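## Task

In the open cabinet, unplug the cord sitting in outlet A5-3 of the PDU-A power strip at the rear and seat it completely in outlet A6-1. The task fails if any other plug is loosened even partway, and it may fail if the cord is tugged or pushed while the plug is being withdrawn. Withdraw the plug gradually in short steps rather than one quick long pull, and insert it slowly. The robot must not fall or finish leaning.

## Robot and tools

Robot: a Rainbow Robotics RB-Y1 with a two-wheel base plus rear casters, a folding torso (squat, shift, pitch, yaw), a pan/tilt head and two 7-joint arms, each ending in a parallel gripper. Each wrist has a camera housing that sticks out sideways and can collide with things. The base is 0.58 m wide, extends 0.10 m in front of the wheel axle and 0.57 m behind it, and cannot go sideways.

Frames: the base frame has its origin on the floor between the drive wheels, x forward, y left, z up, in metres. chest, left_hand and right_hand are printed in this frame. A hand point sits between the finger pads, 0.03 m back from the tips; fingers point along the hand's -z and close along its x. Odometry (base_odometry) is the base frame at the scene's start, heading in rad, positive left; it counts wheel rotation only, so slip and collisions distort it.

Tool move: one action per call; "cameras" and "blocking" are not part of the action. Allowed combinations: base and/or joints (optionally with min_time_s or contact_limits); target alone or with min_time_s; or contact_limits alone. A call with no action just reports state and images.
- base: a single object {"x_m_s", "turn_rad_s", "for_s"}: forward speed in m/s (0.005 to 0.4 either sign, or 0), left-positive turn rate in rad/s (0.02 to 1.509 either sign, or 0), duration in s (0.1 to 5). These are velocities, not positions; omitted ones are 0. Ramps are 0.4 m/s² and 0.5 rad/s², so the base coasts after for_s. If |x_m_s| + 0.27·|turn_rad_s| exceeds 0.4 both are scaled down together.
- joints: an object of absolute joint targets by name (radians, grippers in metres of opening 0 to 0.1), e.g. torso_squat_rad 0 to 1.2, torso_shift_rad -0.3 to 0.6, torso_pitch_rad -0.2 to 1.4, torso_yaw_rad -1.5 to 1.5, head_pan_rad -0.523 to 0.523, head_tilt_rad -0.35 to 1.57 (positive looks down). Left shoulder roll is 0 to 3.141 (positive outward); right is -3.141 to 0 (negative outward). Elbows -2.617 to 0.01 (negative bends). Torso combos must respect squat+shift<=1.52, squat-shift+pitch<=1.57, shift+0.5pitch-0.4squat<=0.7, shift+0.3pitch-0.5squat<=0.39, else it stops short with off_target.
- target: one hand only: {"side": "left"|"right", "x", "y", "z" in metres in the base frame (-3 to 3), "quat_wxyz" in the same form the hand lines print}. It is an absolute pose, solved once to joint angles, so the path bows; split long moves into short hops. Result: reached (within 10 mm, 2 deg), short (with the miss), or refused with a reason.
- min_time_s: 0.1 to 8 s, the minimum duration of arm, head and torso motions; use it to go slowly when extracting and inserting plugs.
- contact_limits: {"left_gripper_m"|"right_gripper_m": mA, 200 to 672.5}; lowers grip force; it persists until changed.
- blocking: true (default) waits for rest; false returns in about 0.5 s while motion continues. Targets are refused while an earlier move runs.

wait {seconds 0 to 10, cameras}: lets time pass and reports. stop {cameras}: brakes all running motion; braked parts report stopped and may still press. zoom_image {camera, region [x0,y0,x1,y1] pixels, at most 504 per side}: enlarges part of the latest image of head_camera, left_wrist_camera or right_wrist_camera. read_manual gives only licence text. finished_scene {scene: current scene number} ends the scene irreversibly; the plug must stay seated without the robot holding it.

Result lines: move shows done or the worst status. base_status, joint_status, left_hand_status, right_hand_status: done, moving, off_target (resting away, maybe still pushing), not_followed / joint command not followed (collision check held an arm back), time_out, contact_stop (torso only), limit_stop_at_<name> (built-in limit or own-body guard), torque_fault, limit_stop_at_motor_heat. A refused call or an unrequested stop cancels the remaining calls of that reply. on_its_own lists motions you did not command. lidar_m: 12 distances, 30-degree sectors counter-clockwise from straight ahead, '-' for none. motor_effort: wheel effort in percent, bracket is peak. Joint torques and external torques follow the arm joint order; wrist force/torque are raw and offset. Motor temperatures warn of heating; MOTOR HOT appears at 65 °C, and 80 °C freezes the arm.

Grasping: command an opening at least 0.005 m below the plug's width; off_target on a gripper is then normal.

Avoid: arms touching each other (keep about 0.5 rad of outward shoulder roll when both reach forward; never close a gripper on the other hand); joint torque reaching the load limits (elbow 33.8, wrist joints 23.5, shoulders 65.8 N m), which halts the robot for 10 s; driving the base into the cabinet, as it keeps pushing and may tip or trigger wheel cut-off; heavy reach far in front of the wheels; knocking items out of the work area; hard impacts. Pull plugs straight out slowly in short steps without loading the cord, disturb no neighbouring plugs, and insert gently.

Each tool is called after "Request:" by a JSON object that holds its "fn" and its "kwargs".

## Session

Request:
{"fn": "move", "kwargs": {}}

Scene clock: 0.00 s.
Joint torques (N m): no reading
External joint torques (N m): no reading
Motor temperatures (°C): left_arm=[43 41 42 46 44 43 40] | right_arm=[45 41 45 47 44 41 40]
Wrist force (N): no reading
Wrist torque (N m): no reading
Wrist force, peak (N): no reading
base_odometry: x=+0.000 y=+0.000 heading=+0.000
lidar_m: 2.81 1.27 0.97 0.95 1.02 1.44 1.59 0.77 0.57 0.55 0.59 0.85
base_status: not commanded
joint_positions: torso_squat_rad=+0.350 torso_shift_rad=+0.000 torso_pitch_rad=+0.000 torso_yaw_rad=+0.000 left_shoulder_pitch_rad=+0.029 left_shoulder_roll_rad=+0.007 left_shoulder_yaw_rad=+0.050 left_elbow_rad=-0.144 left_forearm_roll_rad=-0.011 left_wrist_pitch_rad=-0.016 left_hand_roll_rad=+0.041 left_gripper_m=+0.100 right_shoulder_pitch_rad=-0.016 right_shoulder_roll_rad=-0.009 right_shoulder_yaw_rad=+0.033 right_elbow_rad=-0.139 right_forearm_roll_rad=-0.033 right_wrist_pitch_rad=+0.031 right_hand_roll_rad=+0.031 right_gripper_m=+0.100 head_pan_rad=+0.000 head_tilt_rad=+0.400
joint_status: not commanded
wheel_motors_off: 0
motor_effort: left_wheel=+2 right_wheel=+1
chest: x=-0.2280 y=+0.0005 z=+1.2475 quat_wxyz=(+1.000, +0.000, +0.000, +0.000) (m; base frame)
left_hand: x=-0.1751 y=+0.2295 z=+0.5642 quat_wxyz=(+0.997, +0.005, -0.067, +0.044) (m; base frame)
right_hand: x=-0.1559 y=-0.2241 z=+0.5657 quat_wxyz=(+0.998, -0.003, -0.061, +0.019) (m; base frame)
pictures: head_camera, left_wrist_camera, right_wrist_camera
camera_calibration:
left_wrist_camera: T_world_to_cam=[[0.988819, 0.115519, 0.0943021, 0.0945029], [0.0641805, -0.900489, 0.430117, 0.00709784], [0.134605, -0.419255, -0.897835, 0.698631], [0, 0, 0, 1]] pos_world=[-0.187941, 0.288379, 0.61529]
right_wrist_camera: T_world_to_cam=[[-0.991305, -0.0343305, -0.127026, -0.0885135], [-0.0900952, 0.880668, 0.465087, -0.0494583], [0.0959008, 0.472488, -0.876104, 0.693147], [0, 0, 0, 1]] pos_world=[-0.158673, -0.286986, 0.619027]

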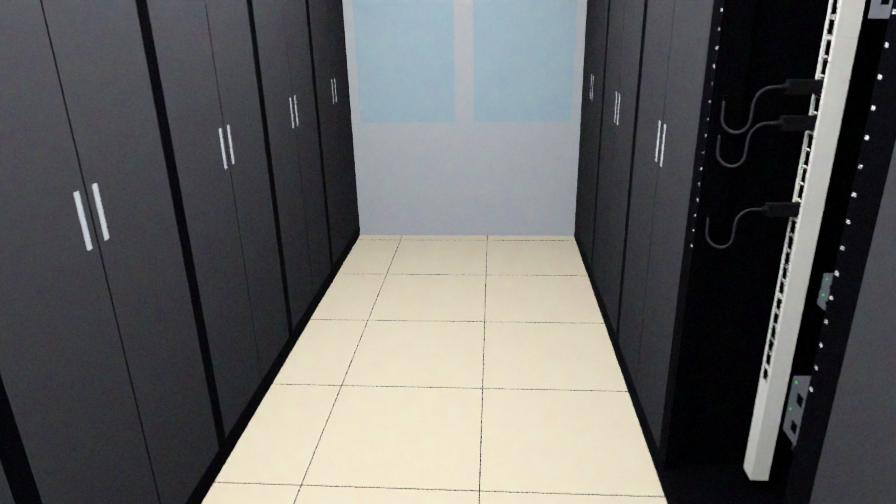

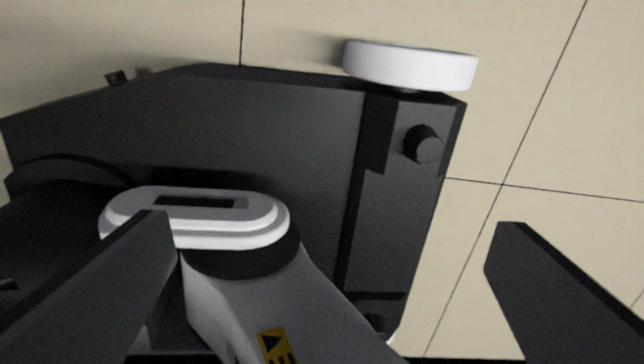

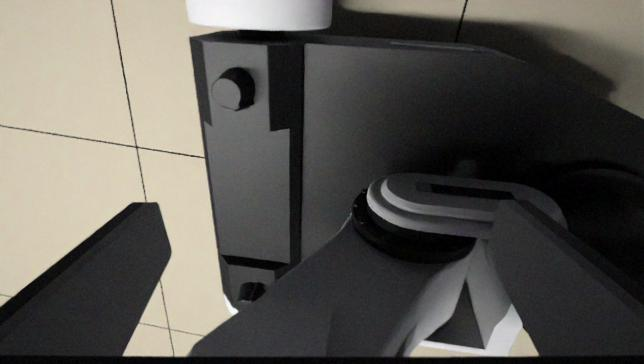

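Request:
{"fn": "move", "kwargs": {"base": {"x_m_s":0.25,"for_s":4}, "joints": {"head_pan_rad":-0.5,"head_tilt_rad":0.3}, "cameras": ["head_camera"]}}

Scene clock: 20.67 s.
Joint torques (N m): left_arm=[-1.36 0.5 0.07 -0.24 0.11 -0.42 -0.07] | right_arm=[-1.82 -0.67 -0.2 -0.78 0.1 -0.15 0.06]
External joint torques (N m): left_arm=[-0.31 0.07 0.05 -0.14 0.1 -0.05 -0.06] | right_arm=[0.15 0.01 -0.19 -0.49 0.07 0.14 0.05]
Motor temperatures (°C): left_arm=[43 41 42 46 44 43 40] | right_arm=[45 41 45 47 44 41 40]
Wrist force (N): left_arm=[-0.4 0.3 -5.8] | right_arm=[-2.3 0.7 -5.8]
Wrist torque (N m): left_arm=[-0.20 0.06 0.10] | right_arm=[-0.02 -0.24 0.10]
Wrist force, peak (N): left_arm=[0.1 0.3 -6.5] | right_arm=[-1.7 2.0 -7.0]
move: done
base_odometry: x=+1.000 y=+0.001 heading=+0.001
lidar_m: 2.82 1.18 0.91 0.89 0.94 1.34 1.97 0.83 0.63 0.66 0.85 0.94
base_status: done (sent for 4 of 4 s)
joint_positions: torso_squat_rad=+0.350 torso_shift_rad=+0.000 torso_pitch_rad=+0.000 torso_yaw_rad=+0.000 left_shoulder_pitch_rad=+0.029 left_shoulder_roll_rad=+0.007 left_shoulder_yaw_rad=+0.050 left_elbow_rad=-0.144 left_forearm_roll_rad=-0.011 left_wrist_pitch_rad=-0.016 left_hand_roll_rad=+0.041 left_gripper_m=+0.100 right_shoulder_pitch_rad=-0.016 right_shoulder_roll_rad=-0.009 right_shoulder_yaw_rad=+0.033 right_elbow_rad=-0.139 right_forearm_roll_rad=-0.033 right_wrist_pitch_rad=+0.031 right_hand_roll_rad=+0.031 right_gripper_m=+0.100 head_pan_rad=-0.500 head_tilt_rad=+0.300
joint_status: all done
wheel_motors_off: 0
motor_effort: left_wheel=+9(35) right_wheel=-9(20)
chest: x=-0.2279 y=+0.0005 z=+1.2475 quat_wxyz=(+1.000, +0.000, +0.000, +0.000) (m; base frame)
left_hand: x=-0.1750 y=+0.2295 z=+0.5642 quat_wxyz=(+0.997, +0.005, -0.067, +0.044) (m; base frame)
right_hand: x=-0.1559 y=-0.2241 z=+0.5657 quat_wxyz=(+0.998, -0.003, -0.061, +0.019) (m; base frame)
pictures: head_camera
camera_calibration:
head_camera: T_world_to_cam=[[-0.474789, -0.880026, -0.011376, -0.0722505], [-0.226406, 0.13462, -0.964685, 1.41556], [0.85048, -0.455446, -0.26316, 0.494356], [0, 0, 0, 1]] pos_world=[-0.134251, -0.0289933, 1.49485]

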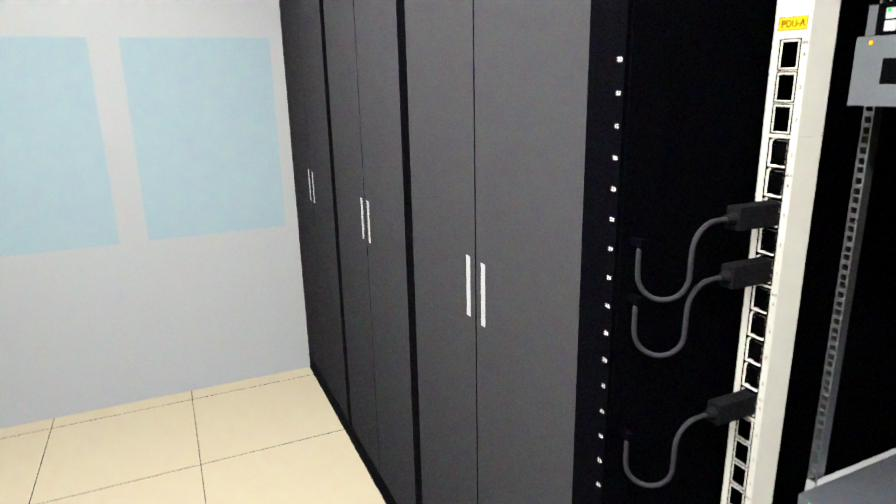

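Request:
{"fn": "zoom_image", "kwargs": {"camera": "head_camera", "region": [680, 0, 860, 250]}}

Request:
{"fn": "zoom_image", "kwargs": {"camera": "head_camera", "region": [680, 240, 860, 500]}}

Scaled by 2.016 from the camera's 896x504 image, which has a finer 1280x720 frame.

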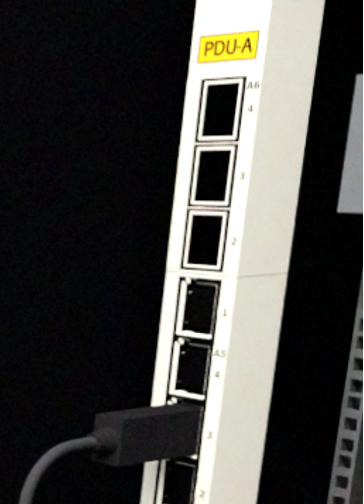

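Scaled by 1.938 from the camera's 896x504 image, which has a finer 1280x720 frame.

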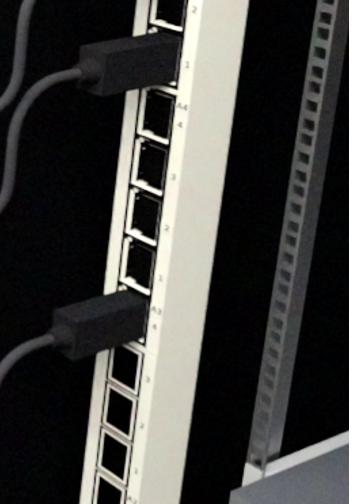

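Request:
{"fn": "move", "kwargs": {"base": {"x_m_s":0.1,"for_s":1.2}, "cameras": []}}

Request:
{"fn": "move", "kwargs": {"base": {"turn_rad_s":-0.35,"for_s":4.71}, "joints": {"head_pan_rad":0.4,"head_tilt_rad":0.2}, "cameras": ["head_camera"]}}

Scene clock: 35.97 s.
Joint torques (N m): left_arm=[-1.35 0.2 0.18 -0.13 0.09 -0.49 -0.12] | right_arm=[-2.03 -0.19 -0.31 -0.76 0.09 -0.11 0]
External joint torques (N m): left_arm=[-0.3 -0.23 0.16 -0.03 0.09 -0.12 -0.11] | right_arm=[-0.07 0.49 -0.3 -0.46 0.05 0.19 0]
Motor temperatures (°C): left_arm=[43 41 42 46 44 43 40] | right_arm=[45 41 45 47 44 41 40]
Wrist force (N): left_arm=[-0.3 0.6 -5.9] | right_arm=[-2.2 1.1 -5.8]
Wrist torque (N m): left_arm=[-0.22 0.08 0.10] | right_arm=[-0.06 -0.20 0.04]
Wrist force, peak (N): left_arm=[-0.7 0.1 -6.5] | right_arm=[-1.8 1.9 -7.0]
move: done
base_odometry: x=+1.120 y=+0.001 heading=+0.002
lidar_m: 2.78 1.18 0.91 0.88 0.93 1.34 1.99 0.84 0.68 0.88 0.79 0.95
base_status: done (sent for 1.2 of 1.2 s)
joint_positions: torso_squat_rad=+0.350 torso_shift_rad=+0.000 torso_pitch_rad=+0.000 torso_yaw_rad=+0.000 left_shoulder_pitch_rad=+0.029 left_shoulder_roll_rad=+0.007 left_shoulder_yaw_rad=+0.050 left_elbow_rad=-0.144 left_forearm_roll_rad=-0.011 left_wrist_pitch_rad=-0.016 left_hand_roll_rad=+0.041 left_gripper_m=+0.100 right_shoulder_pitch_rad=-0.016 right_shoulder_roll_rad=-0.009 right_shoulder_yaw_rad=+0.033 right_elbow_rad=-0.139 right_forearm_roll_rad=-0.033 right_wrist_pitch_rad=+0.031 right_hand_roll_rad=+0.031 right_gripper_m=+0.100 head_pan_rad=-0.500 head_tilt_rad=+0.300
joint_status: not commanded
wheel_motors_off: 0
motor_effort: left_wheel=+11(26) right_wheel=-10(20)
chest: x=-0.2279 y=+0.0005 z=+1.2475 quat_wxyz=(+1.000, +0.000, +0.000, +0.000) (m; base frame)
left_hand: x=-0.1750 y=+0.2295 z=+0.5642 quat_wxyz=(+0.997, +0.005, -0.067, +0.044) (m; base frame)
right_hand: x=-0.1559 y=-0.2241 z=+0.5657 quat_wxyz=(+0.998, -0.003, -0.061, +0.019) (m; base frame)
pictures: none
No camera images: "cameras" was empty.

Scene clock: 41.83 s.
Joint torques (N m): left_arm=[-1.46 0.45 0.05 -0.09 0.07 -0.43 -0.2] | right_arm=[-2.05 -0.37 0.01 -0.67 0.07 -0.15 0]
External joint torques (N m): left_arm=[-0.41 0.03 0.03 0.02 0.07 -0.06 -0.19] | right_arm=[-0.08 0.32 0.03 -0.37 0.03 0.14 0]
Motor temperatures (°C): left_arm=[43 41 42 46 44 43 40] | right_arm=[45 41 45 47 44 41 40]
Wrist force (N): left_arm=[-0.2 0.0 -5.8] | right_arm=[-2.4 1.7 -6.2]
Wrist torque (N m): left_arm=[-0.18 0.10 0.10] | right_arm=[-0.15 -0.31 0.10]
Wrist force, peak (N): left_arm=[-0.7 0.0 -6.4] | right_arm=[-1.6 1.6 -7.2]
move: done
base_odometry: x=+1.120 y=+0.001 heading=-1.642
lidar_m: 0.87 0.78 0.87 2.31 1.27 0.92 0.86 0.91 1.23 2.61 0.92 0.68
base_status: done (sent for 4.7 of 4.7 s)
joint_positions: torso_squat_rad=+0.350 torso_shift_rad=+0.000 torso_pitch_rad=+0.000 torso_yaw_rad=+0.000 left_shoulder_pitch_rad=+0.029 left_shoulder_roll_rad=+0.007 left_shoulder_yaw_rad=+0.050 left_elbow_rad=-0.144 left_forearm_roll_rad=-0.011 left_wrist_pitch_rad=-0.016 left_hand_roll_rad=+0.041 left_gripper_m=+0.100 right_shoulder_pitch_rad=-0.016 right_shoulder_roll_rad=-0.009 right_shoulder_yaw_rad=+0.033 right_elbow_rad=-0.139 right_forearm_roll_rad=-0.033 right_wrist_pitch_rad=+0.031 right_hand_roll_rad=+0.031 right_gripper_m=+0.100 head_pan_rad=+0.400 head_tilt_rad=+0.200
joint_status: all done
wheel_motors_off: 0
motor_effort: left_wheel=+13(30) right_wheel=+1(29)
chest: x=-0.2279 y=+0.0005 z=+1.2475 quat_wxyz=(+1.000, +0.000, +0.000, +0.000) (m; base frame)
left_hand: x=-0.1750 y=+0.2295 z=+0.5642 quat_wxyz=(+0.997, +0.005, -0.067, +0.044) (m; base frame)
right_hand: x=-0.1559 y=-0.2241 z=+0.5657 quat_wxyz=(+0.998, -0.003, -0.061, +0.019) (m; base frame)
pictures: head_camera
camera_calibration:
head_camera: T_world_to_cam=[[0.395254, -0.918508, -0.0108298, 0.106118], [-0.156976, -0.0559244, -0.986018, 1.4608], [0.90506, 0.391427, -0.166288, 0.364792], [0, 0, 0, 1]] pos_world=[-0.142791, 0.0363754, 1.50219]

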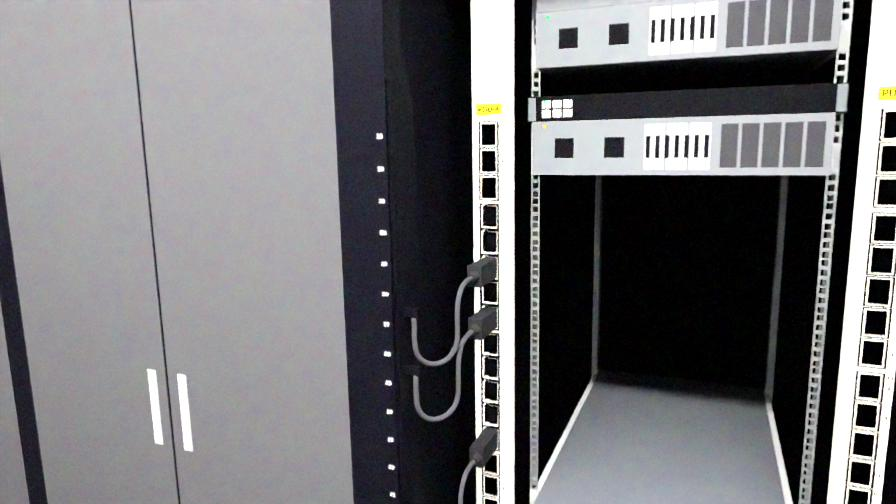

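Request:
{"fn": "zoom_image", "kwargs": {"camera": "head_camera", "region": [510, 330, 850, 504]}}

Scaled by 1.482 from the camera's 896x504 image, which has a finer 1280x720 frame.

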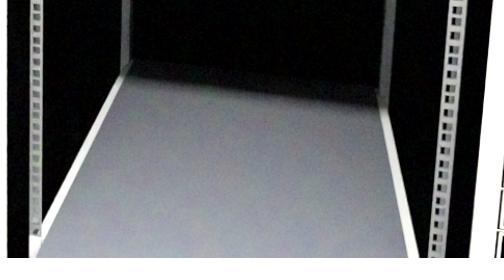

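Request:
{"fn": "move", "kwargs": {"base": {"turn_rad_s":-0.3,"for_s":1.17}, "cameras": []}}

Request:
{"fn": "move", "kwargs": {"base": {"x_m_s":0.1,"for_s":1.5}, "cameras": []}}

Request:
{"fn": "move", "kwargs": {"base": {"turn_rad_s":0.3,"for_s":1.17}, "cameras": ["head_camera"]}}

Scene clock: 71.70 s.
Joint torques (N m): left_arm=[-1.46 0.45 0.15 -0.25 0.05 -0.49 -0.05] | right_arm=[-2.07 -0.29 -0.37 -0.69 0.12 -0.09 0.1]
External joint torques (N m): left_arm=[-0.41 0.03 0.13 -0.14 0.04 -0.12 -0.05] | right_arm=[-0.1 0.39 -0.35 -0.39 0.08 0.2 0.1]
Motor temperatures (°C): left_arm=[43 40 41 46 44 43 40] | right_arm=[45 41 45 47 44 41 40]
Wrist force (N): left_arm=[-0.2 0.1 -6.0] | right_arm=[-1.8 1.5 -5.2]
Wrist torque (N m): left_arm=[-0.19 0.09 0.09] | right_arm=[-0.10 -0.18 0.10]
Wrist force, peak (N): left_arm=[-0.3 -0.1 -6.5] | right_arm=[-1.1 1.2 -7.0]
move: done
base_odometry: x=+1.120 y=+0.001 heading=-1.991
lidar_m: 0.68 0.94 0.78 1.07 2.18 1.09 0.89 0.88 0.96 1.49 1.56 0.79
base_status: done (sent for 1.17 of 1.17 s)
joint_positions: torso_squat_rad=+0.350 torso_shift_rad=+0.000 torso_pitch_rad=+0.000 torso_yaw_rad=+0.000 left_shoulder_pitch_rad=+0.029 left_shoulder_roll_rad=+0.007 left_shoulder_yaw_rad=+0.050 left_elbow_rad=-0.144 left_forearm_roll_rad=-0.011 left_wrist_pitch_rad=-0.016 left_hand_roll_rad=+0.041 left_gripper_m=+0.100 right_shoulder_pitch_rad=-0.016 right_shoulder_roll_rad=-0.009 right_shoulder_yaw_rad=+0.033 right_elbow_rad=-0.139 right_forearm_roll_rad=-0.033 right_wrist_pitch_rad=+0.031 right_hand_roll_rad=+0.031 right_gripper_m=+0.100 head_pan_rad=+0.400 head_tilt_rad=+0.200
joint_status: not commanded
wheel_motors_off: 0
motor_effort: left_wheel=+14(29) right_wheel=+1(11)
chest: x=-0.2280 y=+0.0004 z=+1.2475 quat_wxyz=(+1.000, +0.000, +0.000, +0.000) (m; base frame)
left_hand: x=-0.1750 y=+0.2295 z=+0.5643 quat_wxyz=(+0.997, +0.005, -0.067, +0.044) (m; base frame)
right_hand: x=-0.1559 y=-0.2241 z=+0.5657 quat_wxyz=(+0.998, -0.003, -0.061, +0.019) (m; base frame)
pictures: none
No camera images: "cameras" was empty.

Scene clock: 74.00 s.
Joint torques (N m): left_arm=[-1.52 0.34 0.24 -0.2 0.09 -0.41 -0.08] | right_arm=[-1.66 -0.43 -0.27 -0.83 0.02 -0.17 0.03]
External joint torques (N m): left_arm=[-0.48 -0.08 0.22 -0.09 0.09 -0.04 -0.07] | right_arm=[0.3 0.25 -0.25 -0.53 -0.02 0.12 0.03]
Motor temperatures (°C): left_arm=[43 40 41 46 44 43 40] | right_arm=[45 41 45 47 44 41 40]
Wrist force (N): left_arm=[-0.6 0.2 -5.9] | right_arm=[-1.9 1.5 -5.5]
Wrist torque (N m): left_arm=[-0.18 0.06 0.07] | right_arm=[-0.13 -0.18 0.07]
Wrist force, peak (N): left_arm=[-0.5 0.0 -6.3] | right_arm=[-2.2 1.8 -6.9]
move: done
base_odometry: x=+1.059 y=-0.135 heading=-1.992
lidar_m: 0.53 0.84 0.71 0.84 2.51 1.27 1.02 1.01 1.12 1.73 1.21 0.61
base_status: done (sent for 1.5 of 1.5 s)
joint_positions: torso_squat_rad=+0.350 torso_shift_rad=+0.000 torso_pitch_rad=+0.000 torso_yaw_rad=+0.000 left_shoulder_pitch_rad=+0.029 left_shoulder_roll_rad=+0.007 left_shoulder_yaw_rad=+0.050 left_elbow_rad=-0.144 left_forearm_roll_rad=-0.011 left_wrist_pitch_rad=-0.016 left_hand_roll_rad=+0.041 left_gripper_m=+0.100 right_shoulder_pitch_rad=-0.016 right_shoulder_roll_rad=-0.009 right_shoulder_yaw_rad=+0.033 right_elbow_rad=-0.139 right_forearm_roll_rad=-0.033 right_wrist_pitch_rad=+0.031 right_hand_roll_rad=+0.031 right_gripper_m=+0.100 head_pan_rad=+0.400 head_tilt_rad=+0.200
joint_status: not commanded
wheel_motors_off: 0
motor_effort: left_wheel=-6(36) right_wheel=+5(19)
chest: x=-0.2280 y=+0.0004 z=+1.2475 quat_wxyz=(+1.000, +0.000, +0.000, +0.000) (m; base frame)
left_hand: x=-0.1751 y=+0.2295 z=+0.5643 quat_wxyz=(+0.997, +0.005, -0.067, +0.044) (m; base frame)
right_hand: x=-0.1559 y=-0.2241 z=+0.5657 quat_wxyz=(+0.998, -0.003, -0.061, +0.019) (m; base frame)
pictures: none
No camera images: "cameras" was empty.

Scene clock: 76.33 s.
Joint torques (N m): left_arm=[-1.55 0.39 0.24 -0.29 0.1 -0.42 -0.12] | right_arm=[-1.83 -0.36 -0.23 -0.65 0.07 -0.19 0.01]
External joint torques (N m): left_arm=[-0.5 -0.05 0.22 -0.18 0.1 -0.05 -0.11] | right_arm=[0.14 0.31 -0.22 -0.35 0.04 0.1 0]
Motor temperatures (°C): left_arm=[43 40 41 46 44 43 40] | right_arm=[45 41 45 47 44 41 40]
Wrist force (N): left_arm=[-0.5 0.3 -5.8] | right_arm=[-1.6 1.9 -5.9]
Wrist torque (N m): left_arm=[-0.20 0.04 0.10] | right_arm=[-0.21 -0.16 0.06]
Wrist force, peak (N): left_arm=[-0.8 0.1 -6.5] | right_arm=[-1.6 1.3 -6.8]
move: done
base_odometry: x=+1.059 y=-0.135 heading=-1.642
lidar_m: 0.73 0.74 0.71 1.81 1.47 1.07 1.02 1.05 1.42 2.05 0.71 0.53
base_status: done (sent for 1.17 of 1.17 s)
joint_positions: torso_squat_rad=+0.350 torso_shift_rad=+0.000 torso_pitch_rad=+0.000 torso_yaw_rad=+0.000 left_shoulder_pitch_rad=+0.029 left_shoulder_roll_rad=+0.007 left_shoulder_yaw_rad=+0.050 left_elbow_rad=-0.144 left_forearm_roll_rad=-0.011 left_wrist_pitch_rad=-0.016 left_hand_roll_rad=+0.041 left_gripper_m=+0.100 right_shoulder_pitch_rad=-0.016 right_shoulder_roll_rad=-0.009 right_shoulder_yaw_rad=+0.033 right_elbow_rad=-0.139 right_forearm_roll_rad=-0.033 right_wrist_pitch_rad=+0.031 right_hand_roll_rad=+0.031 right_gripper_m=+0.100 head_pan_rad=+0.400 head_tilt_rad=+0.200
joint_status: not commanded
wheel_motors_off: 0
motor_effort: left_wheel=+2(31) right_wheel=+11(21)
chest: x=-0.2280 y=+0.0004 z=+1.2475 quat_wxyz=(+1.000, +0.000, +0.000, +0.000) (m; base frame)
left_hand: x=-0.1751 y=+0.2295 z=+0.5642 quat_wxyz=(+0.997, +0.005, -0.067, +0.044) (m; base frame)
right_hand: x=-0.1559 y=-0.2241 z=+0.5657 quat_wxyz=(+0.998, -0.003, -0.061, +0.019) (m; base frame)
pictures: head_camera
camera_calibration:
head_camera: T_world_to_cam=[[0.395255, -0.918508, -0.0108309, 0.10612], [-0.156887, -0.055885, -0.986034, 1.46084], [0.905075, 0.391434, -0.166191, 0.364648], [0, 0, 0, 1]] pos_world=[-0.142791, 0.0363754, 1.50219]

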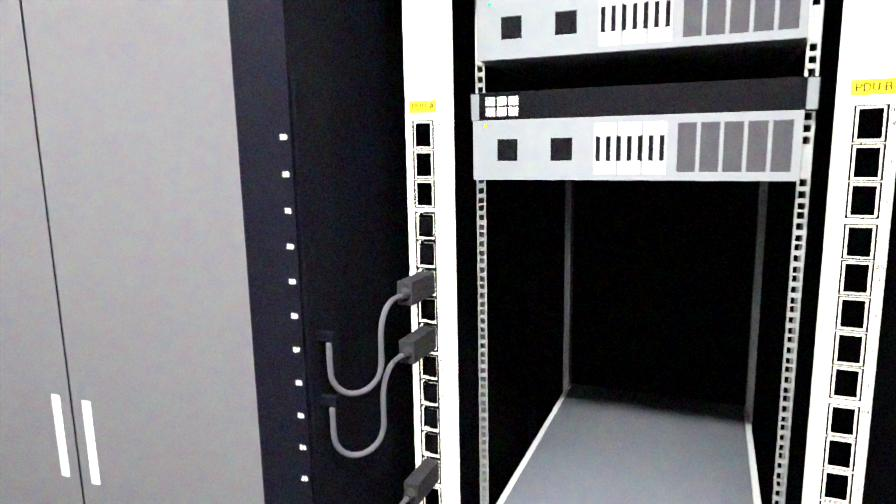

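Request:
{"fn": "move", "kwargs": {"joints": {"head_pan_rad":0.0,"head_tilt_rad":0.9}, "cameras": ["head_camera"]}}

Scene clock: 95.20 s.
Joint torques (N m): left_arm=[-1.44 0.48 0.11 -0.27 -0.01 -0.47 -0.1] | right_arm=[-2.03 -0.14 -0.36 -0.75 0.03 -0.14 -0.02]
External joint torques (N m): left_arm=[-0.38 0.05 0.09 -0.16 -0.01 -0.1 -0.09] | right_arm=[-0.06 0.53 -0.35 -0.45 0 0.15 -0.03]
Motor temperatures (°C): left_arm=[42 40 41 46 44 43 40] | right_arm=[45 41 45 47 44 41 40]
Wrist force (N): left_arm=[-0.6 0.1 -5.7] | right_arm=[-2.1 1.2 -5.7]
Wrist torque (N m): left_arm=[-0.18 0.05 0.09] | right_arm=[-0.10 -0.23 0.09]
Wrist force, peak (N): left_arm=[-0.7 0.2 -6.4] | right_arm=[-2.2 1.1 -7.1]
move: done
base_odometry: x=+1.059 y=-0.135 heading=-1.642
lidar_m: 0.73 0.74 0.72 1.79 1.48 1.07 1.02 1.05 1.43 2.05 0.72 0.53
base_status: not commanded
joint_positions: torso_squat_rad=+0.350 torso_shift_rad=+0.000 torso_pitch_rad=+0.000 torso_yaw_rad=+0.000 left_shoulder_pitch_rad=+0.029 left_shoulder_roll_rad=+0.007 left_shoulder_yaw_rad=+0.050 left_elbow_rad=-0.144 left_forearm_roll_rad=-0.011 left_wrist_pitch_rad=-0.016 left_hand_roll_rad=+0.041 left_gripper_m=+0.100 right_shoulder_pitch_rad=-0.016 right_shoulder_roll_rad=-0.009 right_shoulder_yaw_rad=+0.033 right_elbow_rad=-0.139 right_forearm_roll_rad=-0.033 right_wrist_pitch_rad=+0.031 right_hand_roll_rad=+0.031 right_gripper_m=+0.100 head_pan_rad=+0.000 head_tilt_rad=+0.900
joint_status: all done
wheel_motors_off: 0
motor_effort: left_wheel=+2(2) right_wheel=+12(12)
chest: x=-0.2280 y=+0.0004 z=+1.2475 quat_wxyz=(+1.000, +0.000, +0.000, +0.000) (m; base frame)
left_hand: x=-0.1751 y=+0.2295 z=+0.5642 quat_wxyz=(+0.997, +0.005, -0.067, +0.044) (m; base frame)
right_hand: x=-0.1559 y=-0.2241 z=+0.5657 quat_wxyz=(+0.998, -0.003, -0.061, +0.019) (m; base frame)
pictures: head_camera
camera_calibration:
head_camera: T_world_to_cam=[[-0.00248724, -0.999923, -0.0121307, 0.0261209], [-0.762189, 0.00974849, -0.647281, 0.845819], [0.647349, 0.00763599, -0.762155, 1.17458], [0, 0, 0, 1]] pos_world=[-0.115627, 0.00890434, 1.44301]

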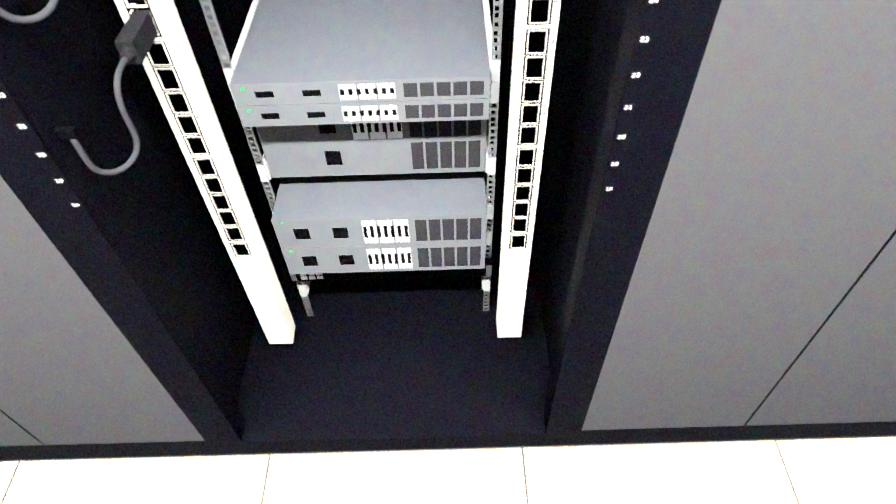

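Request:
{"fn": "move", "kwargs": {"base": {"turn_rad_s":0.1,"for_s":0.23}, "joints": {"torso_squat_rad":0.1,"torso_shift_rad":0.2,"head_pan_rad":0.3,"head_tilt_rad":0.3}, "cameras": []}}

Request:
{"fn": "move", "kwargs": {"joints": {"left_elbow_rad":-1.7,"left_shoulder_roll_rad":0.5,"left_shoulder_pitch_rad":-0.5,"left_shoulder_yaw_rad":0.3,"left_forearm_roll_rad":0.5,"left_wrist_pitch_rad":1.4,"left_hand_roll_rad":-1.85,"left_gripper_m":0.05}, "min_time_s": 3, "cameras": ["head_camera"]}}

Scene clock: 143.57 s.
Joint torques (N m): left_arm=[-1.27 0.54 0.13 -0.13 0.01 -0.41 -0.17] | right_arm=[-2.44 -0.35 0.06 -0.49 0.15 -0.16 0.08]
External joint torques (N m): left_arm=[-0.24 0.11 0.11 -0.02 0 -0.04 -0.16] | right_arm=[-0.49 0.32 0.07 -0.19 0.11 0.13 0.08]
Motor temperatures (°C): left_arm=[42 40 41 46 44 43 40] | right_arm=[45 41 45 47 44 41 40]
Wrist force (N): left_arm=[-0.7 0.1 -6.1] | right_arm=[-1.5 1.2 -6.6]
Wrist torque (N m): left_arm=[-0.17 0.05 0.09] | right_arm=[-0.07 -0.17 0.11]
Wrist force, peak (N): left_arm=[-0.3 -0.2 -6.6] | right_arm=[-1.9 1.8 -7.0]
move: done
base_odometry: x=+1.059 y=-0.135 heading=-1.620
lidar_m: 0.72 0.73 0.71 1.93 1.44 1.06 1.01 1.06 1.46 1.87 0.70 0.53
base_status: done (sent for 0.23 of 0.23 s)
joint_positions: torso_squat_rad=+0.100 torso_shift_rad=+0.200 torso_pitch_rad=+0.000 torso_yaw_rad=+0.000 left_shoulder_pitch_rad=+0.029 left_shoulder_roll_rad=+0.007 left_shoulder_yaw_rad=+0.050 left_elbow_rad=-0.144 left_forearm_roll_rad=-0.011 left_wrist_pitch_rad=-0.016 left_hand_roll_rad=+0.041 left_gripper_m=+0.100 right_shoulder_pitch_rad=-0.016 right_shoulder_roll_rad=-0.009 right_shoulder_yaw_rad=+0.033 right_elbow_rad=-0.139 right_forearm_roll_rad=-0.033 right_wrist_pitch_rad=+0.031 right_hand_roll_rad=+0.031 right_gripper_m=+0.100 head_pan_rad=+0.300 head_tilt_rad=+0.300
joint_status: all done
wheel_motors_off: 0
motor_effort: left_wheel=+0(10) right_wheel=+11(25)
chest: x=-0.0895 y=+0.0004 z=+1.2725 quat_wxyz=(+1.000, +0.000, +0.000, +0.000) (m; base frame)
left_hand: x=-0.0367 y=+0.2295 z=+0.5893 quat_wxyz=(+0.997, +0.005, -0.067, +0.044) (m; base frame)
right_hand: x=-0.0176 y=-0.2241 z=+0.5907 quat_wxyz=(+0.998, -0.003, -0.061, +0.019) (m; base frame)
pictures: none
No camera images: "cameras" was empty.

Scene clock: 146.87 s.
Joint torques (N m): left_arm=[-19.4 10.25 5.17 -9.01 0.27 -1.56 0] | right_arm=[-2.24 -0.29 -0.27 -0.64 0.09 -0.13 0.02]
External joint torques (N m): left_arm=[-1.79 -0.82 1.24 -0.75 0.08 0.08 -0.02] | right_arm=[-0.29 0.39 -0.26 -0.35 0.05 0.16 0.01]
Motor temperatures (°C): left_arm=[42 40 41 46 44 43 40] | right_arm=[45 41 45 47 44 41 40]
Wrist force (N): left_arm=[0.9 -4.3 -3.9] | right_arm=[-1.1 0.9 -6.4]
Wrist torque (N m): left_arm=[0.05 0.14 0.06] | right_arm=[-0.05 -0.10 0.09]
Wrist force, peak (N): left_arm=[-0.9 -0.5 -6.7] | right_arm=[-1.7 2.0 -7.1]
move: done
base_odometry: x=+1.059 y=-0.135 heading=-1.620
lidar_m: 0.73 0.73 0.71 1.93 1.44 1.06 1.02 1.06 1.45 1.87 0.69 0.52
base_status: not commanded
joint_positions: torso_squat_rad=+0.100 torso_shift_rad=+0.200 torso_pitch_rad=+0.000 torso_yaw_rad=+0.000 left_shoulder_pitch_rad=-0.500 left_shoulder_roll_rad=+0.500 left_shoulder_yaw_rad=+0.300 left_elbow_rad=-1.700 left_forearm_roll_rad=+0.500 left_wrist_pitch_rad=+1.400 left_hand_roll_rad=-1.850 left_gripper_m=+0.050 right_shoulder_pitch_rad=-0.016 right_shoulder_roll_rad=-0.009 right_shoulder_yaw_rad=+0.033 right_elbow_rad=-0.139 right_forearm_roll_rad=-0.033 right_wrist_pitch_rad=+0.031 right_hand_roll_rad=+0.031 right_gripper_m=+0.100 head_pan_rad=+0.300 head_tilt_rad=+0.300
joint_status: all done
wheel_motors_off: 0
motor_effort: left_wheel=+0(1) right_wheel=+12(12)
chest: x=-0.0895 y=+0.0004 z=+1.2725 quat_wxyz=(+1.000, +0.000, +0.000, +0.000) (m; base frame)
left_hand: x=+0.4561 y=+0.3643 z=+1.1627 quat_wxyz=(+0.557, +0.331, -0.279, -0.709) (m; base frame)
right_hand: x=-0.0176 y=-0.2241 z=+0.5907 quat_wxyz=(+0.998, -0.003, -0.061, +0.019) (m; base frame)
pictures: head_camera
camera_calibration:
head_camera: T_world_to_cam=[[0.300506, -0.953711, -0.0114272, 0.0461207], [-0.255007, -0.068794, -0.964489, 1.46898], [0.919058, 0.292749, -0.263876, 0.388471], [0, 0, 0, 1]] pos_world=[0.00371199, 0.0313182, 1.51985]

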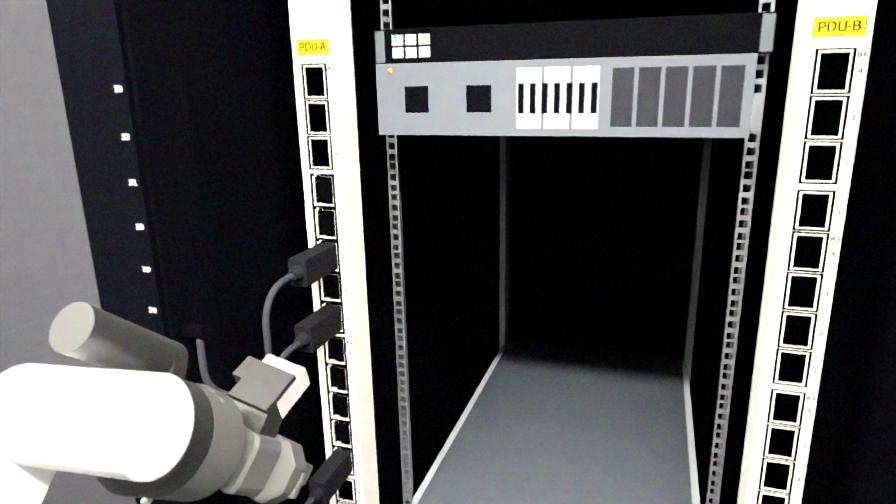

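Request:
{"fn": "move", "kwargs": {"target": {"side":"left","x":0.36,"y":0.414,"z":1.36,"quat_wxyz":[0.653,0.271,-0.271,-0.653]}, "min_time_s": 4, "cameras": ["head_camera","left_wrist_camera"]}}

Scene clock: 158.63 s.
Joint torques (N m): left_arm=[-18.04 13.45 7.29 -4.12 0.01 -1.36 0.08] | right_arm=[-2.1 -0.19 -0.17 -0.86 0.09 -0.15 0.05]
External joint torques (N m): left_arm=[-2.85 -0.3 1.66 -1.07 0.25 0.14 0.08] | right_arm=[-0.14 0.49 -0.16 -0.56 0.05 0.14 0.04]
Motor temperatures (°C): left_arm=[43 41 41 46 43 43 40] | right_arm=[45 41 45 47 44 41 40]
Wrist force (N): left_arm=[0.4 -4.3 -4.3] | right_arm=[-1.6 0.9 -6.1]
Wrist torque (N m): left_arm=[0.06 0.13 0.06] | right_arm=[0.00 -0.14 0.09]
Wrist force, peak (N): left_arm=[1.0 -5.0 -4.0] | right_arm=[-1.7 1.5 -7.1]
move: done
base_odometry: x=+1.059 y=-0.135 heading=-1.620
lidar_m: 0.73 0.71 0.71 1.93 1.45 1.06 1.02 1.05 1.47 1.87 0.69 0.53
base_status: not commanded
joint_positions: torso_squat_rad=+0.100 torso_shift_rad=+0.200 torso_pitch_rad=+0.000 torso_yaw_rad=+0.000 left_shoulder_pitch_rad=-0.765 left_shoulder_roll_rad=+1.050 left_shoulder_yaw_rad=+0.352 left_elbow_rad=-1.774 left_forearm_roll_rad=+0.974 left_wrist_pitch_rad=+1.919 left_hand_roll_rad=-1.367 left_gripper_m=+0.050 right_shoulder_pitch_rad=-0.016 right_shoulder_roll_rad=-0.009 right_shoulder_yaw_rad=+0.033 right_elbow_rad=-0.139 right_forearm_roll_rad=-0.033 right_wrist_pitch_rad=+0.031 right_hand_roll_rad=+0.031 right_gripper_m=+0.100 head_pan_rad=+0.300 head_tilt_rad=+0.300
joint_status: all done
wheel_motors_off: 0
motor_effort: left_wheel=+0(1) right_wheel=+11(12)
chest: x=-0.0895 y=+0.0004 z=+1.2725 quat_wxyz=(+1.000, +0.000, +0.000, +0.000) (m; base frame)
left_hand: x=+0.3598 y=+0.4145 z=+1.3595 quat_wxyz=(+0.653, +0.272, -0.272, -0.652) (m; base frame)
left_hand_status: reached (checked arc, planned for 4.0 s): 1 mm and 0.2 deg off.
right_hand: x=-0.0176 y=-0.2241 z=+0.5907 quat_wxyz=(+0.998, -0.003, -0.061, +0.019) (m; base frame)
pictures: head_camera, left_wrist_camera
camera_calibration:
head_camera: T_world_to_cam=[[0.300506, -0.953711, -0.0114272, 0.0461207], [-0.255007, -0.068794, -0.964489, 1.46898], [0.919058, 0.292749, -0.263876, 0.388471], [0, 0, 0, 1]] pos_world=[0.00371199, 0.0313182, 1.51985]
left_wrist_camera: T_world_to_cam=[[0.0492817, -0.998757, -0.00748324, 0.40754], [-0.940665, -0.0438941, -0.336485, 0.845982], [0.335738, 0.0236218, -0.941659, 1.22189], [0, 0, 0, 1]] pos_world=[0.365466, 0.415304, 1.43832]

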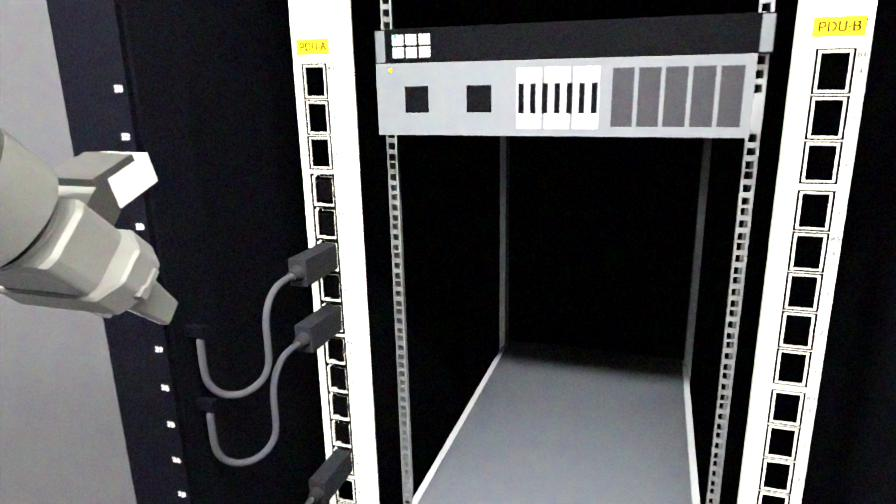

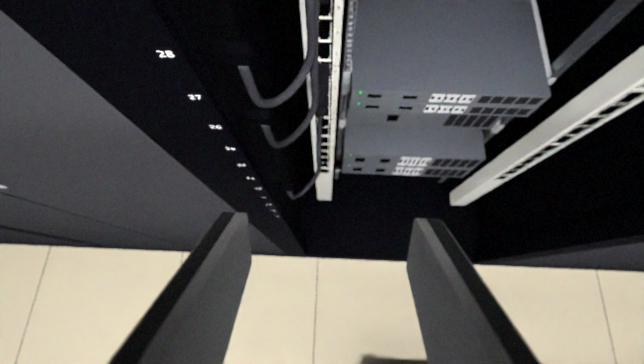

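Request:
{"fn": "move", "kwargs": {"base": {"turn_rad_s":0.05,"for_s":0.2}, "cameras": []}}

Request:
{"fn": "move", "kwargs": {"base": {"x_m_s":0.05,"for_s":2}, "cameras": ["head_camera","left_wrist_camera"]}}

Scene clock: 174.43 s.
Joint torques (N m): left_arm=[-17.63 13.1 7.05 -4.13 -0.04 -1.37 0.08] | right_arm=[-2.32 -0.21 -0.26 -0.6 0.1 -0.11 0.11]
External joint torques (N m): left_arm=[-2.44 -0.64 1.42 -1.08 0.2 0.13 0.07] | right_arm=[-0.37 0.47 -0.25 -0.3 0.06 0.18 0.1]
Motor temperatures (°C): left_arm=[43 41 41 46 43 43 40] | right_arm=[44 41 45 47 44 41 40]
Wrist force (N): left_arm=[0.3 -3.9 -3.7] | right_arm=[-1.7 0.6 -6.1]
Wrist torque (N m): left_arm=[0.03 0.11 0.08] | right_arm=[-0.01 -0.17 0.03]
Wrist force, peak (N): left_arm=[0.0 -4.5 -4.6] | right_arm=[-2.3 1.4 -7.0]
move: done
base_odometry: x=+1.059 y=-0.135 heading=-1.610
lidar_m: 0.73 0.70 0.71 2.01 1.43 1.06 1.01 1.05 1.46 1.82 0.69 0.53
base_status: done (sent for 0.2 of 0.2 s)
joint_positions: torso_squat_rad=+0.100 torso_shift_rad=+0.200 torso_pitch_rad=+0.000 torso_yaw_rad=+0.000 left_shoulder_pitch_rad=-0.765 left_shoulder_roll_rad=+1.050 left_shoulder_yaw_rad=+0.352 left_elbow_rad=-1.774 left_forearm_roll_rad=+0.974 left_wrist_pitch_rad=+1.919 left_hand_roll_rad=-1.367 left_gripper_m=+0.050 right_shoulder_pitch_rad=-0.016 right_shoulder_roll_rad=-0.009 right_shoulder_yaw_rad=+0.033 right_elbow_rad=-0.139 right_forearm_roll_rad=-0.033 right_wrist_pitch_rad=+0.031 right_hand_roll_rad=+0.031 right_gripper_m=+0.100 head_pan_rad=+0.300 head_tilt_rad=+0.300
joint_status: not commanded
wheel_motors_off: 0
motor_effort: left_wheel=-2(15) right_wheel=+11(21)
chest: x=-0.0895 y=+0.0004 z=+1.2725 quat_wxyz=(+1.000, +0.000, +0.000, +0.000) (m; base frame)
left_hand: x=+0.3598 y=+0.4146 z=+1.3595 quat_wxyz=(+0.653, +0.272, -0.272, -0.652) (m; base frame)
right_hand: x=-0.0176 y=-0.2241 z=+0.5907 quat_wxyz=(+0.998, -0.003, -0.061, +0.019) (m; base frame)
pictures: none
No camera images: "cameras" was empty.

Scene clock: 177.33 s.
Joint torques (N m): left_arm=[-17.76 12.88 6.91 -3.84 0.06 -1.35 0.16] | right_arm=[-1.84 -0.18 -0.16 -0.8 0.16 -0.09 -0.03]
External joint torques (N m): left_arm=[-2.57 -0.86 1.28 -0.79 0.3 0.14 0.16] | right_arm=[0.11 0.51 -0.15 -0.5 0.12 0.2 -0.03]
Motor temperatures (°C): left_arm=[43 41 41 46 43 43 40] | right_arm=[44 41 45 47 44 41 40]
Wrist force (N): left_arm=[-0.1 -4.4 -4.2] | right_arm=[-1.8 1.3 -6.5]
Wrist torque (N m): left_arm=[0.07 0.08 0.07] | right_arm=[-0.08 -0.15 0.05]
Wrist force, peak (N): left_arm=[0.1 -4.7 -4.6] | right_arm=[-2.1 1.7 -6.8]
move: done
base_odometry: x=+1.055 y=-0.235 heading=-1.610
lidar_m: 0.64 0.75 0.63 1.60 1.55 1.16 1.11 1.16 1.61 1.44 0.55 0.44
base_status: done (sent for 2 of 2 s)
joint_positions: torso_squat_rad=+0.100 torso_shift_rad=+0.200 torso_pitch_rad=+0.000 torso_yaw_rad=+0.000 left_shoulder_pitch_rad=-0.765 left_shoulder_roll_rad=+1.050 left_shoulder_yaw_rad=+0.352 left_elbow_rad=-1.775 left_forearm_roll_rad=+0.974 left_wrist_pitch_rad=+1.919 left_hand_roll_rad=-1.367 left_gripper_m=+0.050 right_shoulder_pitch_rad=-0.016 right_shoulder_roll_rad=-0.009 right_shoulder_yaw_rad=+0.033 right_elbow_rad=-0.139 right_forearm_roll_rad=-0.033 right_wrist_pitch_rad=+0.031 right_hand_roll_rad=+0.031 right_gripper_m=+0.100 head_pan_rad=+0.300 head_tilt_rad=+0.300
joint_status: not commanded
wheel_motors_off: 0
motor_effort: left_wheel=+1(18) right_wheel=-1(27)
chest: x=-0.0896 y=+0.0004 z=+1.2725 quat_wxyz=(+1.000, +0.000, +0.000, +0.000) (m; base frame)
left_hand: x=+0.3597 y=+0.4146 z=+1.3597 quat_wxyz=(+0.653, +0.272, -0.272, -0.652) (m; base frame)
right_hand: x=-0.0175 y=-0.2241 z=+0.5907 quat_wxyz=(+0.998, -0.003, -0.061, +0.019) (m; base frame)
pictures: head_camera, left_wrist_camera
camera_calibration:
head_camera: T_world_to_cam=[[0.300488, -0.953718, -0.011392, 0.0461929], [-0.254797, -0.0687575, -0.964547, 1.46905], [0.919122, 0.292737, -0.263665, 0.388214], [0, 0, 0, 1]] pos_world=[0.00361161, 0.0314182, 1.51985]
left_wrist_camera: T_world_to_cam=[[0.0493148, -0.998755, -0.00755745, 0.40774], [-0.940526, -0.0438906, -0.336876, 0.846437], [0.336125, 0.0237209, -0.941519, 1.22163], [0, 0, 0, 1]] pos_world=[0.365366, 0.415404, 1.43842]

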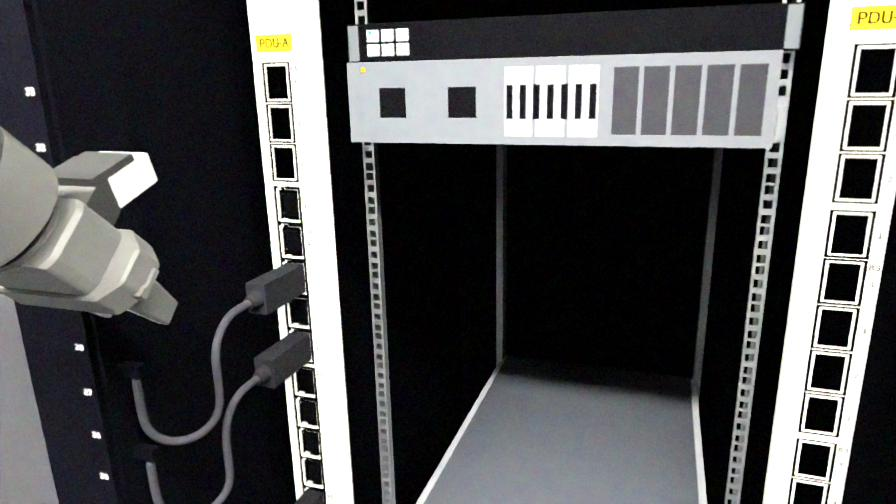

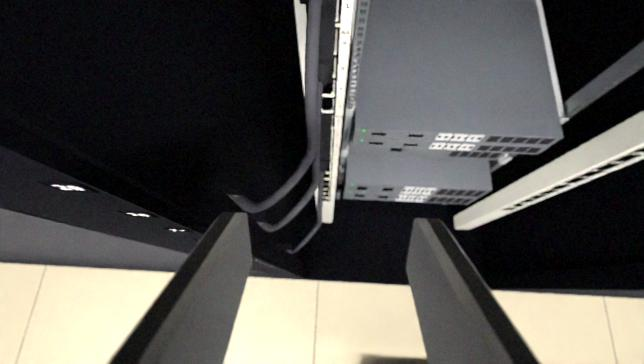

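Request:
{"fn": "zoom_image", "kwargs": {"camera": "head_camera", "region": [220, 20, 360, 340]}}

Scaled by 1.575 from the camera's 896x504 image, which has a finer 1280x720 frame.

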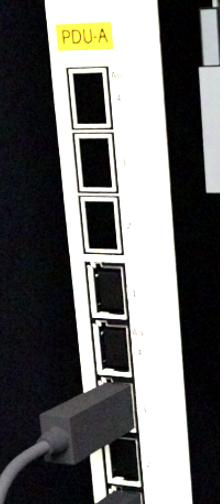

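Request:
{"fn": "move", "kwargs": {"base": {"x_m_s":0.05,"for_s":1.4}, "cameras": ["head_camera","left_wrist_camera"]}}

Request:
{"fn": "zoom_image", "kwargs": {"camera": "head_camera", "region": [180, 20, 340, 360]}}

Scene clock: 201.73 s.
Joint torques (N m): left_arm=[-17.47 12.63 6.75 -3.74 -0.03 -1.4 0.07] | right_arm=[-1.78 -0.5 -0.32 -0.74 0.1 -0.16 0.11]
External joint torques (N m): left_arm=[-2.28 -1.11 1.12 -0.69 0.21 0.09 0.06] | right_arm=[0.17 0.18 -0.3 -0.45 0.06 0.13 0.1]
Motor temperatures (°C): left_arm=[43 41 41 46 43 43 40] | right_arm=[44 41 45 47 44 41 40]
Wrist force (N): left_arm=[0.2 -4.1 -4.1] | right_arm=[-2.2 1.4 -6.4]
Wrist torque (N m): left_arm=[0.06 0.11 0.07] | right_arm=[-0.09 -0.25 0.07]
Wrist force, peak (N): left_arm=[0.3 -4.5 -4.7] | right_arm=[-1.8 0.7 -7.5]
move: done
base_odometry: x=+1.052 y=-0.305 heading=-1.610
lidar_m: 0.56 0.69 0.60 1.32 1.67 1.24 1.18 1.23 1.71 1.18 0.46 0.37
base_status: done (sent for 1.4 of 1.4 s)
joint_positions: torso_squat_rad=+0.100 torso_shift_rad=+0.200 torso_pitch_rad=+0.000 torso_yaw_rad=+0.000 left_shoulder_pitch_rad=-0.765 left_shoulder_roll_rad=+1.050 left_shoulder_yaw_rad=+0.352 left_elbow_rad=-1.775 left_forearm_roll_rad=+0.974 left_wrist_pitch_rad=+1.919 left_hand_roll_rad=-1.367 left_gripper_m=+0.050 right_shoulder_pitch_rad=-0.016 right_shoulder_roll_rad=-0.009 right_shoulder_yaw_rad=+0.033 right_elbow_rad=-0.139 right_forearm_roll_rad=-0.033 right_wrist_pitch_rad=+0.031 right_hand_roll_rad=+0.031 right_gripper_m=+0.100 head_pan_rad=+0.300 head_tilt_rad=+0.300
joint_status: not commanded
wheel_motors_off: 0
motor_effort: left_wheel=+1(20) right_wheel=-1(11)
chest: x=-0.0896 y=+0.0004 z=+1.2725 quat_wxyz=(+1.000, +0.000, +0.000, +0.000) (m; base frame)
left_hand: x=+0.3597 y=+0.4146 z=+1.3597 quat_wxyz=(+0.653, +0.272, -0.272, -0.652) (m; base frame)
right_hand: x=-0.0175 y=-0.2241 z=+0.5907 quat_wxyz=(+0.998, -0.003, -0.061, +0.019) (m; base frame)
pictures: head_camera, left_wrist_camera
camera_calibration:
head_camera: T_world_to_cam=[[0.300488, -0.953718, -0.011392, 0.0461929], [-0.254797, -0.0687575, -0.964547, 1.46905], [0.919122, 0.292737, -0.263665, 0.388214], [0, 0, 0, 1]] pos_world=[0.00361161, 0.0314182, 1.51985]
left_wrist_camera: T_world_to_cam=[[0.0493167, -0.998755, -0.00755159, 0.407731], [-0.940493, -0.0438921, -0.336965, 0.846588], [0.336214, 0.0237202, -0.941487, 1.22165], [0, 0, 0, 1]] pos_world=[0.365367, 0.415404, 1.43852]

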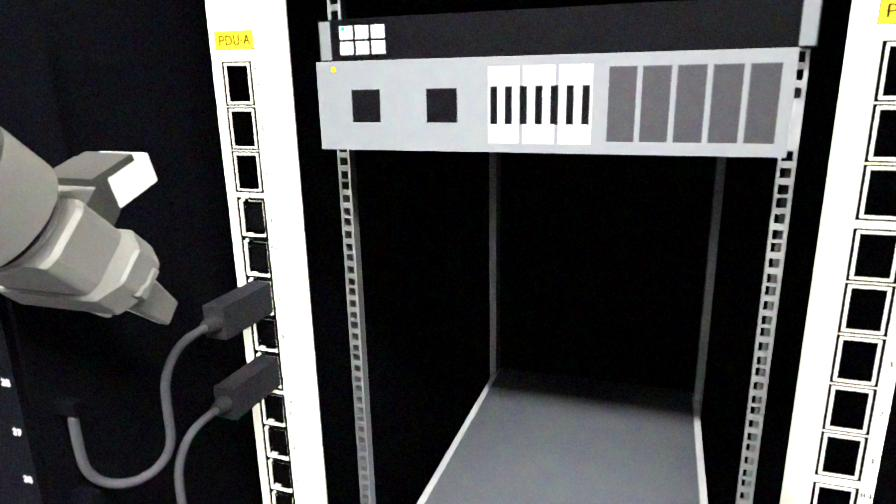

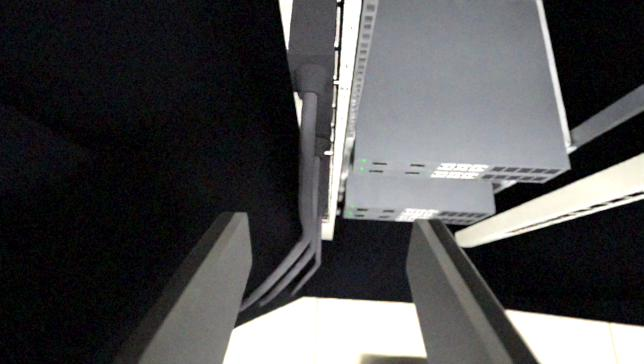

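Scaled by 1.482 from the camera's 896x504 image, which has a finer 1280x720 frame.

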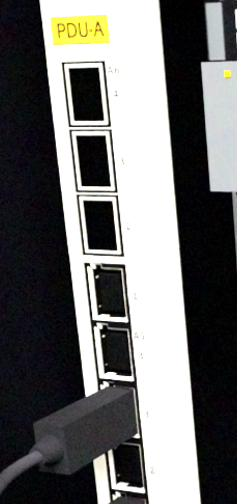

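Request:
{"fn": "zoom_image", "kwargs": {"camera": "left_wrist_camera", "region": [250, 0, 400, 100]}}

Scaled by 3.360 from the camera's 644x364 image, which has a finer 1265x715 frame.

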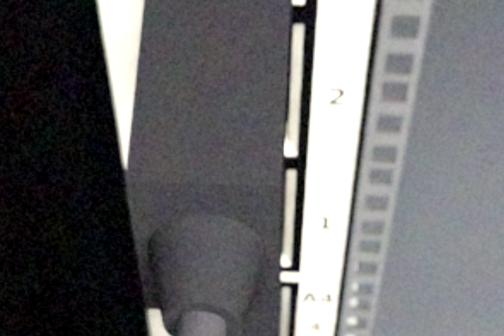

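Request:
{"fn": "move", "kwargs": {"target": {"side":"left","x":0.435,"y":0.425,"z":1.364,"quat_wxyz":[0.653,0.271,-0.271,-0.653]}, "min_time_s": 3, "cameras": ["left_wrist_camera"]}}

Scene clock: 218.87 s.
Joint torques (N m): left_arm=[-21.88 10.92 3.83 -4.41 -0.15 -1.62 -0.28] | right_arm=[-1.77 -0.47 -0.31 -0.56 0.14 -0.15 -0.04]
External joint torques (N m): left_arm=[-3.21 -2.05 -1.76 0.63 -0.12 -0.11 -0.29] | right_arm=[0.19 0.21 -0.3 -0.26 0.1 0.14 -0.05]
Motor temperatures (°C): left_arm=[43 41 41 46 43 43 40] | right_arm=[44 41 45 47 44 41 40]
Wrist force (N): left_arm=[0.0 -4.1 -4.2] | right_arm=[-1.1 1.2 -6.7]
Wrist torque (N m): left_arm=[0.02 0.09 0.05] | right_arm=[-0.12 -0.09 0.03]
Wrist force, peak (N): left_arm=[3.8 -5.6 -3.5] | right_arm=[-2.1 1.6 -7.4]
move: done
base_odometry: x=+1.052 y=-0.305 heading=-1.610
lidar_m: 0.56 0.69 0.61 1.32 1.66 1.23 1.18 1.24 1.70 1.17 0.46 0.37
base_status: not commanded
joint_positions: torso_squat_rad=+0.100 torso_shift_rad=+0.200 torso_pitch_rad=+0.000 torso_yaw_rad=+0.000 left_shoulder_pitch_rad=-1.001 left_shoulder_roll_rad=+1.016 left_shoulder_yaw_rad=+0.150 left_elbow_rad=-1.382 left_forearm_roll_rad=+0.856 left_wrist_pitch_rad=+1.743 left_hand_roll_rad=-1.518 left_gripper_m=+0.050 right_shoulder_pitch_rad=-0.016 right_shoulder_roll_rad=-0.009 right_shoulder_yaw_rad=+0.033 right_elbow_rad=-0.139 right_forearm_roll_rad=-0.033 right_wrist_pitch_rad=+0.031 right_hand_roll_rad=+0.031 right_gripper_m=+0.100 head_pan_rad=+0.300 head_tilt_rad=+0.300
joint_status: all done
wheel_motors_off: 0
motor_effort: left_wheel=+1(2) right_wheel=-1(2)
chest: x=-0.0896 y=+0.0004 z=+1.2725 quat_wxyz=(+1.000, +0.000, +0.000, +0.000) (m; base frame)
left_hand: x=+0.4346 y=+0.4251 z=+1.3641 quat_wxyz=(+0.653, +0.272, -0.272, -0.653) (m; base frame)
left_hand_status: reached (checked arc, planned for 3.0 s): 0 mm and 0.1 deg off.
right_hand: x=-0.0175 y=-0.2241 z=+0.5907 quat_wxyz=(+0.998, -0.003, -0.061, +0.019) (m; base frame)
pictures: left_wrist_camera
camera_calibration:
left_wrist_camera: T_world_to_cam=[[0.0480944, -0.998807, -0.00845722, 0.416323], [-0.941152, -0.0424791, -0.335302, 0.916317], [0.334543, 0.0240857, -0.942073, 1.20166], [0, 0, 0, 1]] pos_world=[0.440363, 0.425808, 1.44282]

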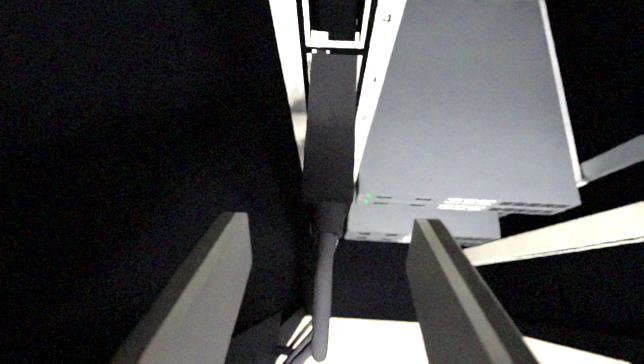

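Request:
{"fn": "zoom_image", "kwargs": {"camera": "left_wrist_camera", "region": [270, 20, 390, 250]}}

Scaled by 2.191 from the camera's 644x364 image, which has a finer 1265x715 frame.

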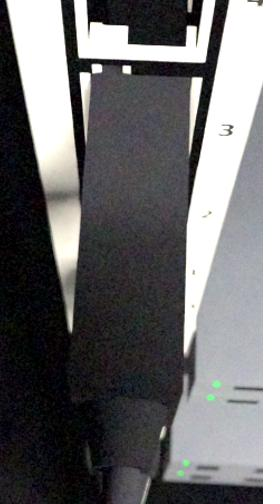

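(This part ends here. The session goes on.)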